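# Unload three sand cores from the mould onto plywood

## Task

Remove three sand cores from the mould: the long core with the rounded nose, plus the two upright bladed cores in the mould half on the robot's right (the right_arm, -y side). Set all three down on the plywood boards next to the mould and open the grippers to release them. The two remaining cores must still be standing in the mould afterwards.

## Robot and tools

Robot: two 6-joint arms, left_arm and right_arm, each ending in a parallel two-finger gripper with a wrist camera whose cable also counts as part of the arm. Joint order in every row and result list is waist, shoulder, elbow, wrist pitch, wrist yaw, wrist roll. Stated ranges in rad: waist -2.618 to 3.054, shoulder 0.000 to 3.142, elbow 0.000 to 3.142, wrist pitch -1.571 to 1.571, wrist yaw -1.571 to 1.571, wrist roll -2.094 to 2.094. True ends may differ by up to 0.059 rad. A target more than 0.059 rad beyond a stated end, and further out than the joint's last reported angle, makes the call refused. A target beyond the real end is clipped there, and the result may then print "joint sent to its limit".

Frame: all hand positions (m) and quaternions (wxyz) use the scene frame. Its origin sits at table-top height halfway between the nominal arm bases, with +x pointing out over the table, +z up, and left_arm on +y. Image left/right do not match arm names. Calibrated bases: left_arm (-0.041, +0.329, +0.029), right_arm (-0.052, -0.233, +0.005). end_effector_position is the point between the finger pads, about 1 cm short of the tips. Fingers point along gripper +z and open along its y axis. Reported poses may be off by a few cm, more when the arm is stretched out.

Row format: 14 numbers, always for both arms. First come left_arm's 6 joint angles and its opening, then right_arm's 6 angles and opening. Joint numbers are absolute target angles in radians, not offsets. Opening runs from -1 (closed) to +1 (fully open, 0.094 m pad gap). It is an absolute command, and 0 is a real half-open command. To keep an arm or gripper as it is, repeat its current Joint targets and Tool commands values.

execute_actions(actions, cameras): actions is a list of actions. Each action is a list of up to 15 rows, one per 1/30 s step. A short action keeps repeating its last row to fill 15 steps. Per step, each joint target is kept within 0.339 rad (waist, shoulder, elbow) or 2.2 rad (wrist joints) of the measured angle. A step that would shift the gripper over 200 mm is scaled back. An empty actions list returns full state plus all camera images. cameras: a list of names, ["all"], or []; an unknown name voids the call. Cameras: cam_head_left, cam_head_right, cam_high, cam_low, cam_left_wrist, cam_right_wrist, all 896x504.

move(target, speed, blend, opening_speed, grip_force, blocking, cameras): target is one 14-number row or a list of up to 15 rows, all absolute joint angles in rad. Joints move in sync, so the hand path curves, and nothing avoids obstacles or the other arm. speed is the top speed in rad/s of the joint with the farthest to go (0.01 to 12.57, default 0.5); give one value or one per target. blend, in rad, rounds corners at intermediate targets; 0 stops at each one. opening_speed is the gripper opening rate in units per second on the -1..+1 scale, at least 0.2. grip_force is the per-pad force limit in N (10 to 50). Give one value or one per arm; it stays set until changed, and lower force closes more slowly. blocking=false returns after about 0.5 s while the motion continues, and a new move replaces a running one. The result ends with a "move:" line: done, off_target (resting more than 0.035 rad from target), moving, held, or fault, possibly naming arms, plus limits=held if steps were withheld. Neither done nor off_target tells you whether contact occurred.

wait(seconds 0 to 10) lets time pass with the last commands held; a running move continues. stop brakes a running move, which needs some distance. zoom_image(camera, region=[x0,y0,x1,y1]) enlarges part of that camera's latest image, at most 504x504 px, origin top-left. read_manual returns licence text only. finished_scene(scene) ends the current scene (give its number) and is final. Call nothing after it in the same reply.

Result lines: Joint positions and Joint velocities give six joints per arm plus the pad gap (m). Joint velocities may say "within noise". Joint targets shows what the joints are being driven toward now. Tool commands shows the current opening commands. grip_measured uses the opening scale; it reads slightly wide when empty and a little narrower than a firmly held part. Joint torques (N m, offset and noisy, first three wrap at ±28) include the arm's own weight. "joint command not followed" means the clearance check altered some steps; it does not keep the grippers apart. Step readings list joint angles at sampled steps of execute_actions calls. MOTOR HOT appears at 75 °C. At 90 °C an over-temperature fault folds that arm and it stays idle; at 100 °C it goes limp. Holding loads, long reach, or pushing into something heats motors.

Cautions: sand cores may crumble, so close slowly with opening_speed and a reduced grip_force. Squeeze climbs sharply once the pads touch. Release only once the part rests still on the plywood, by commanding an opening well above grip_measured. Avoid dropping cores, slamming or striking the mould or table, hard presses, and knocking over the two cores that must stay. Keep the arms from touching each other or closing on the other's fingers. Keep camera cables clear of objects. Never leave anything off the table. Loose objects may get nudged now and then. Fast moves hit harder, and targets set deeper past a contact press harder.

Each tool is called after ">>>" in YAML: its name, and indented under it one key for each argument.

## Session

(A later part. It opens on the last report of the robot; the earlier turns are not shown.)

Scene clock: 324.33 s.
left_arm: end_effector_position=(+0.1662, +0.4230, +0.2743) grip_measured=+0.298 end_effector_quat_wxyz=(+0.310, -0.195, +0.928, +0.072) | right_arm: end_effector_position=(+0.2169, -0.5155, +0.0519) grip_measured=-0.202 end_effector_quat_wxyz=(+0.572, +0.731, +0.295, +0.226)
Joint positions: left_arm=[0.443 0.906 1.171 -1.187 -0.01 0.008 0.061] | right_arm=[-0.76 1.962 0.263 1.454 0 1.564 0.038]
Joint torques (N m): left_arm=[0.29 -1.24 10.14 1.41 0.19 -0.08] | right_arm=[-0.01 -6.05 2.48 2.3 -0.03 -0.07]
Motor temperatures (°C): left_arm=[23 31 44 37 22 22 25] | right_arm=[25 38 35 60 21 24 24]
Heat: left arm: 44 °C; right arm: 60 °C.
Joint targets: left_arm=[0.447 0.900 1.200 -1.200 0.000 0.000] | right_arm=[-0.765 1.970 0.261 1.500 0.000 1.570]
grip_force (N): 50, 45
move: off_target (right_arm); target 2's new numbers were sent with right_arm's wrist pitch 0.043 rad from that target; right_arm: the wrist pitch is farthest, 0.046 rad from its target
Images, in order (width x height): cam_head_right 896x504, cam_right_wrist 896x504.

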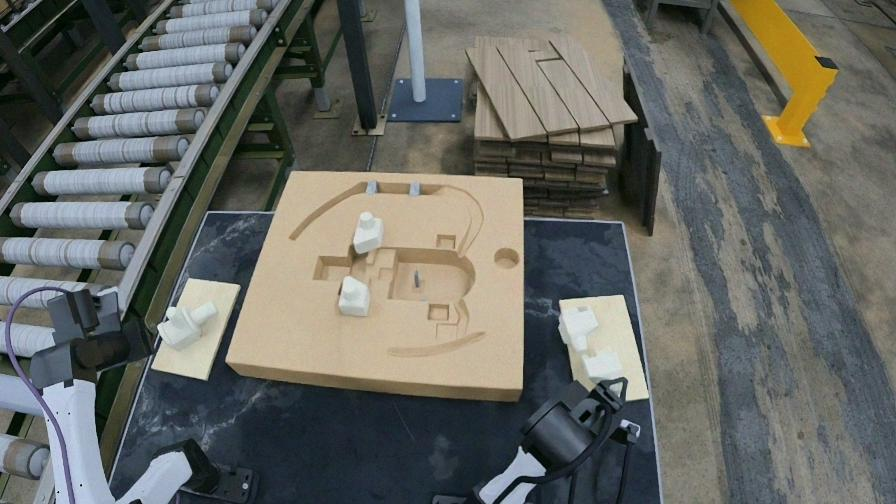

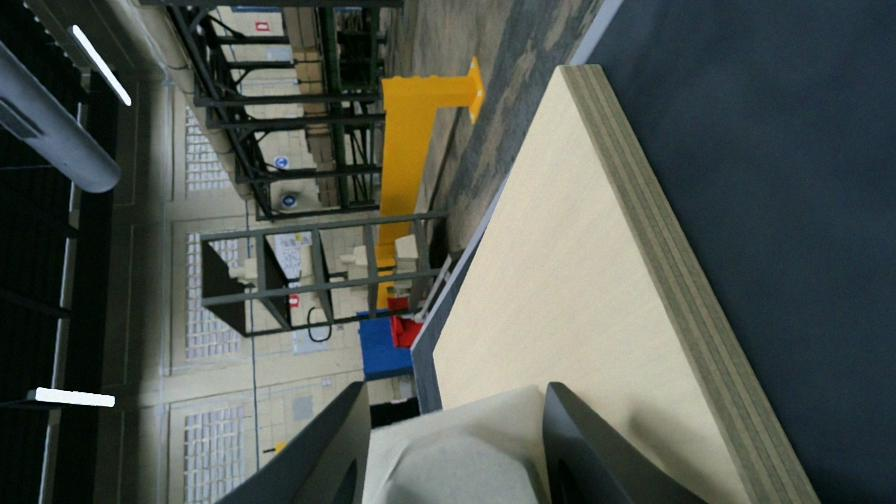

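>>> move:
  target: [0.447,0.9,1.2,-1.2,0,0,0.3,-0.765,1.868,0.172,1.453,0,1.57,-0.15]
  speed: 0.12
  opening_speed: 0.3
  cameras: ["cam_head_right","cam_right_wrist"]

>>> zoom_image:
  camera: "cam_head_right"
  region: [520, 270, 680, 420]

Scene clock: 360.03 s.
left_arm: end_effector_position=(+0.1662, +0.4230, +0.2743) grip_measured=+0.298 end_effector_quat_wxyz=(+0.310, -0.195, +0.928, +0.072) | right_arm: end_effector_position=(+0.2002, -0.4979, +0.0479) grip_measured=-0.152 end_effector_quat_wxyz=(+0.558, +0.742, +0.300, +0.221)
Joint positions: left_arm=[0.443 0.906 1.171 -1.187 -0.01 0.008 0.061] | right_arm=[-0.76 1.896 0.176 1.436 0 1.564 0.04]
Joint torques (N m): left_arm=[0.36 -1.24 10.17 1.42 0.17 -0.06] | right_arm=[-0.1 -8.98 2.32 2.06 -0.01 -0.05]
Motor temperatures (°C): left_arm=[23 31 45 37 22 22 25] | right_arm=[25 37 33 60 21 24 23]
Heat: left arm: 45 °C; right arm: 60 °C.
Joint targets: left_arm=[0.447 0.900 1.200 -1.200 0.000 0.000] | right_arm=[-0.765 1.868 0.172 1.453 0.000 1.570]
grip_force (N): 50, 45
move: done
Images, in order (width x height): cam_head_right 896x504, cam_right_wrist 896x504.

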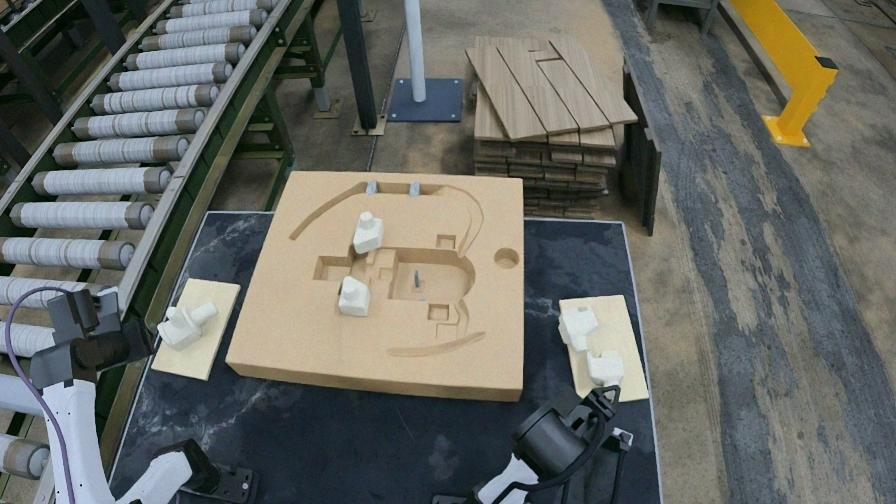

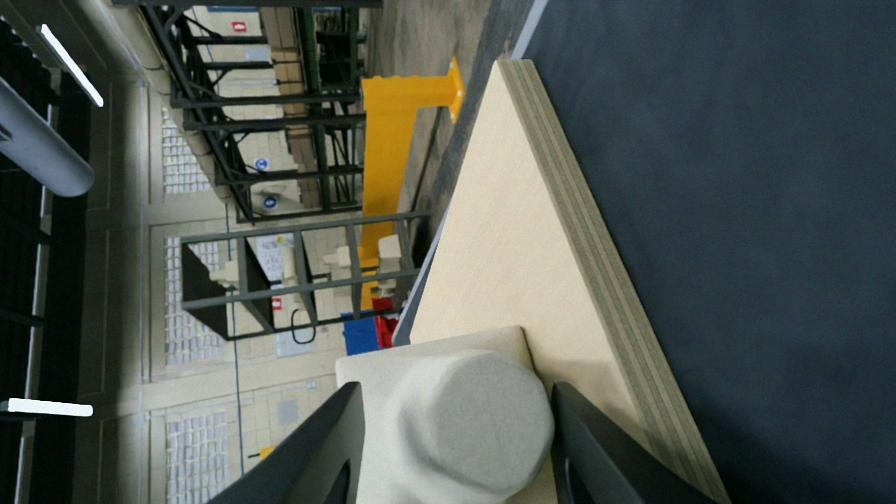

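Scaled by 3.150 from the camera's 896x504 image, which has a finer 1280x720 frame.

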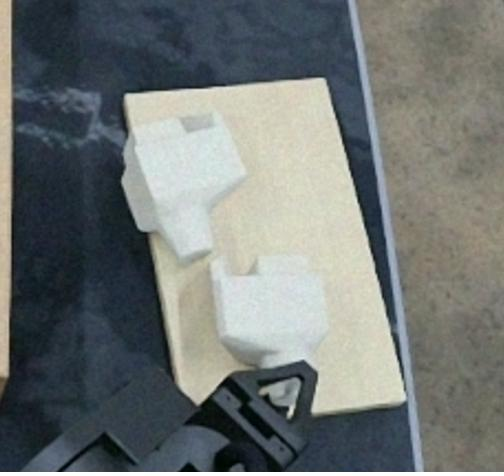

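>>> move:
  target:
    - [0.447,0.9,1.2,-1.2,0,0,0.3,-0.765,1.74,0.118,1.328,0,1.57,-0.15]
    - [0.447,0.9,1.2,-1.2,0,0,0.3,-0.765,1.585,0.068,1.195,0,1.57,-0.15]
  speed: 0.15
  blend: [0.02,0]
  cameras: ["cam_head_right","cam_right_wrist","cam_low"]

>>> zoom_image:
  camera: "cam_head_right"
  region: [520, 270, 680, 420]

Scene clock: 368.23 s.
left_arm: end_effector_position=(+0.1662, +0.4230, +0.2743) grip_measured=+0.298 end_effector_quat_wxyz=(+0.310, -0.195, +0.928, +0.072) | right_arm: end_effector_position=(+0.1788, -0.4755, +0.0619) grip_measured=-0.152 end_effector_quat_wxyz=(+0.544, +0.752, +0.304, +0.215)
Joint positions: left_arm=[0.443 0.906 1.171 -1.187 -0.01 0.008 0.061] | right_arm=[-0.76 1.603 0.075 1.207 0 1.564 0.04]
Joint torques (N m): left_arm=[0.27 -1.26 10.13 1.41 0.16 -0.05] | right_arm=[-0.2 -6.28 2.99 1.71 -0.02 -0.04]
Motor temperatures (°C): left_arm=[23 31 45 37 22 22 25] | right_arm=[25 37 32 59 21 24 23]
Heat: left arm: 45 °C; right arm: 59 °C.
Joint targets: left_arm=[0.447 0.900 1.200 -1.200 0.000 0.000] | right_arm=[-0.765 1.585 0.068 1.195 0.000 1.570]
grip_force (N): 50, 45
move: done
Images, in order (width x height): cam_head_right 896x504, cam_low 896x504, cam_right_wrist 896x504.

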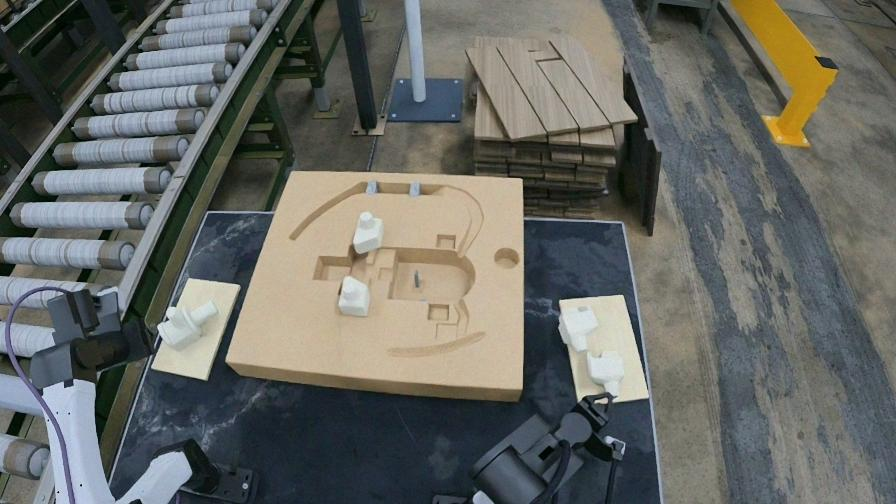

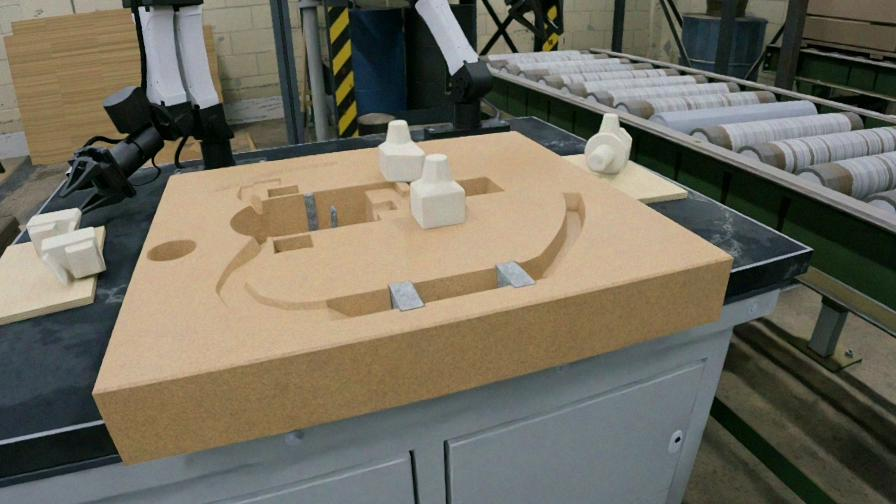

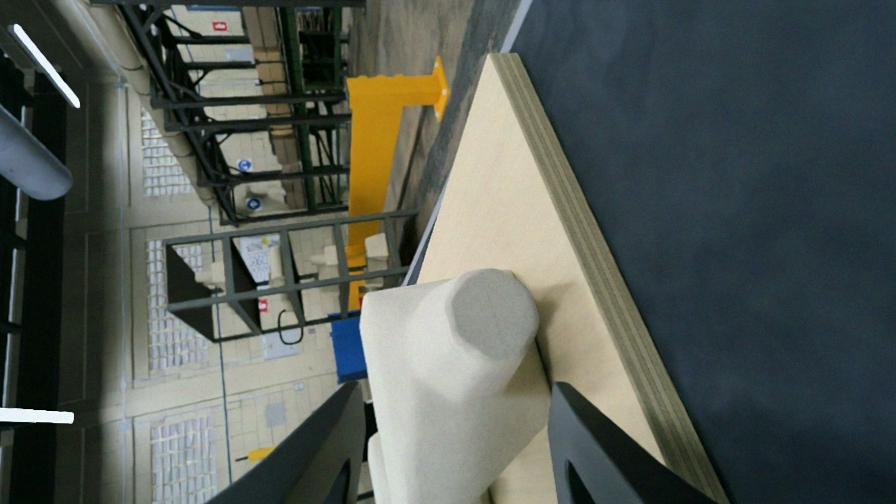

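Scaled by 3.150 from the camera's 896x504 image, which has a finer 1280x720 frame.

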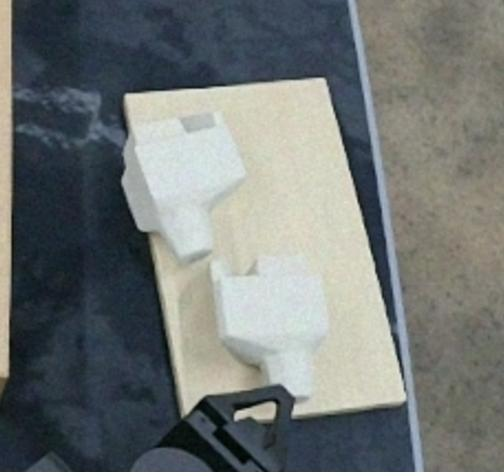

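>>> move:
  target:
    - [0.447,0.9,1.2,-1.2,0,0,0.3,-0.62,1.56,0.068,1.18,0,1.57,-0.15]
    - [0.447,0.9,1.2,-1.2,0,0,0.3,-0.5,1.1,0.45,0.62,0,1.57,-0.15]
  speed: [0.25,0.6]
  blend: [0.03,0]
  cameras: ["cam_head_right","cam_high","cam_low"]

>>> zoom_image:
  camera: "cam_head_right"
  region: [520, 270, 680, 420]

>>> zoom_image:
  camera: "cam_low"
  region: [0, 150, 220, 340]

>>> zoom_image:
  camera: "cam_high"
  region: [420, 70, 600, 170]

Scene clock: 387.33 s.
left_arm: end_effector_position=(+0.1662, +0.4230, +0.2743) grip_measured=+0.298 end_effector_quat_wxyz=(+0.310, -0.195, +0.928, +0.072) | right_arm: end_effector_position=(+0.2700, -0.4328, +0.2367) grip_measured=-0.152 end_effector_quat_wxyz=(+0.605, +0.630, +0.354, +0.334)
Joint positions: left_arm=[0.443 0.906 1.171 -1.187 -0.01 0.008 0.061] | right_arm=[-0.506 1.108 0.43 0.633 0 1.564 0.04]
Joint torques (N m): left_arm=[0.27 -1.29 10.13 1.41 0.18 -0.07] | right_arm=[0.79 -4.23 8.02 1.79 -0.01 -0.03]
Motor temperatures (°C): left_arm=[23 31 46 37 22 22 25] | right_arm=[25 37 33 56 21 24 23]
Heat: left arm: 46 °C; right arm: 56 °C.
Joint targets: left_arm=[0.447 0.900 1.200 -1.200 0.000 0.000] | right_arm=[-0.500 1.100 0.450 0.620 0.000 1.570]
grip_force (N): 50, 45
move: done
Images, in order (width x height): cam_head_right 896x504, cam_high 896x504, cam_low 896x504.

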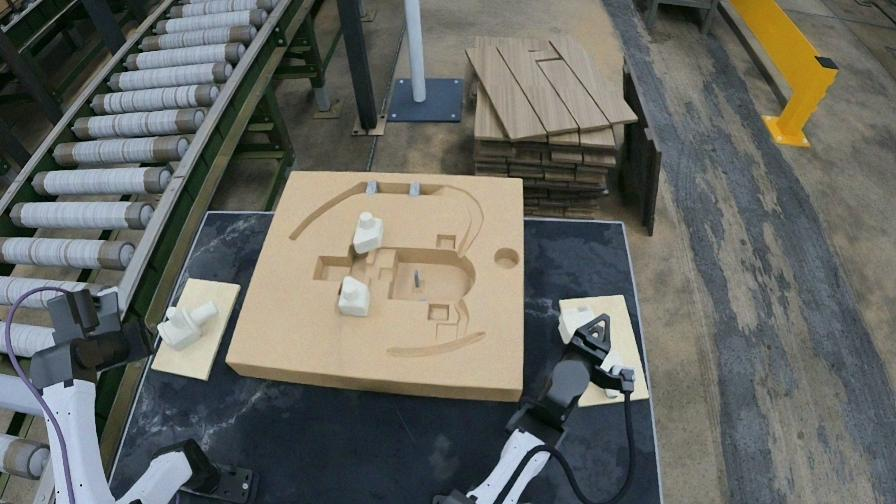

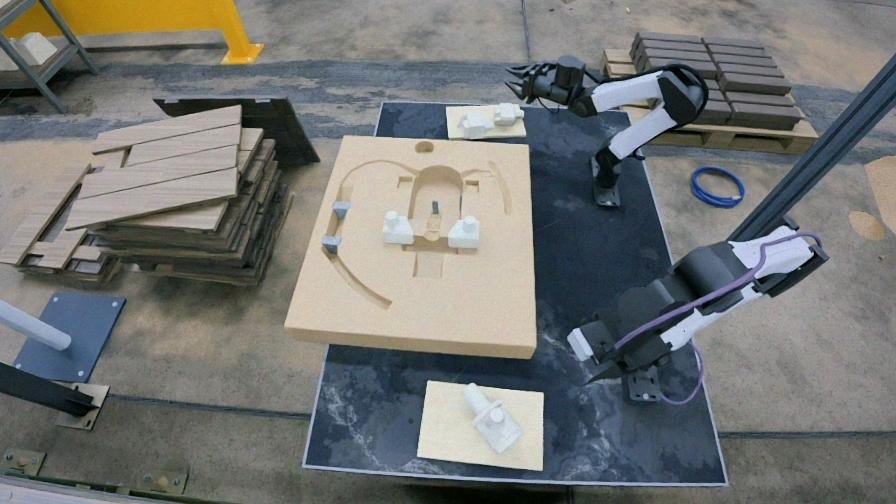

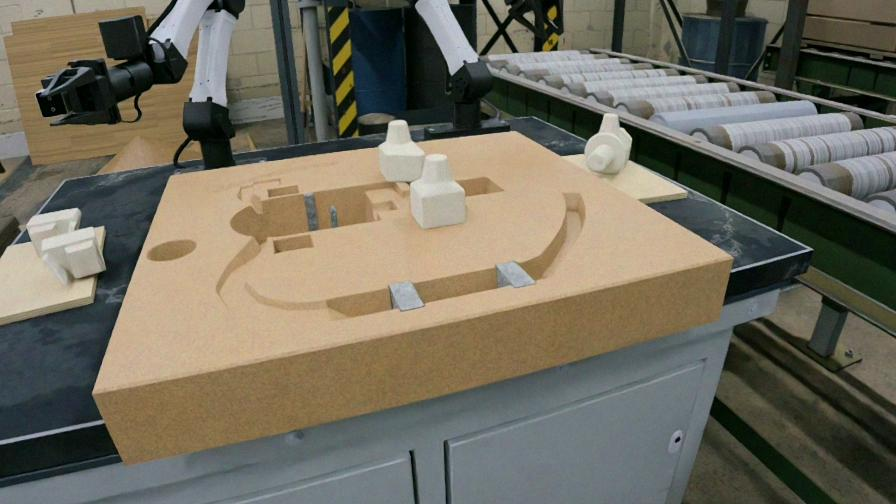

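Scaled by 3.150 from the camera's 896x504 image, which has a finer 1280x720 frame.

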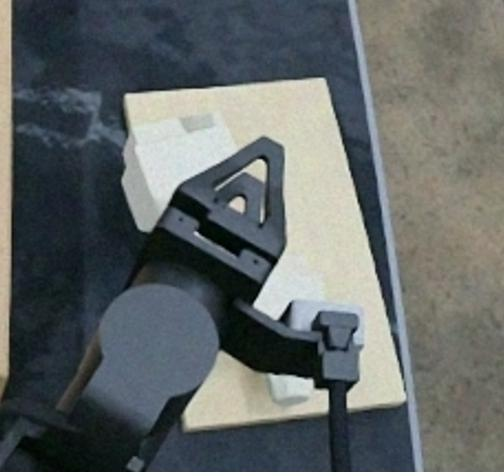

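Scaled by 2.291 from the camera's 896x504 image, which has a finer 1280x720 frame.

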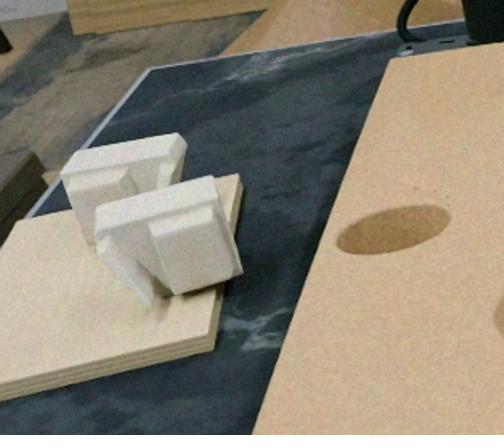

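Scaled by 2.800 from the camera's 896x504 image, which has a finer 1280x720 frame.

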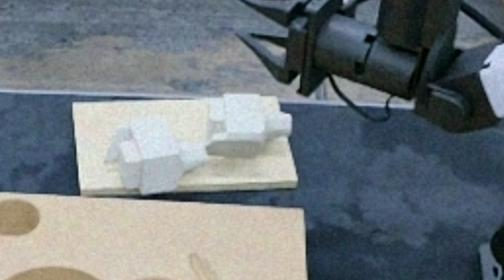

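>>> finished_scene:
  scene: 2

The scene is finished: the task was done.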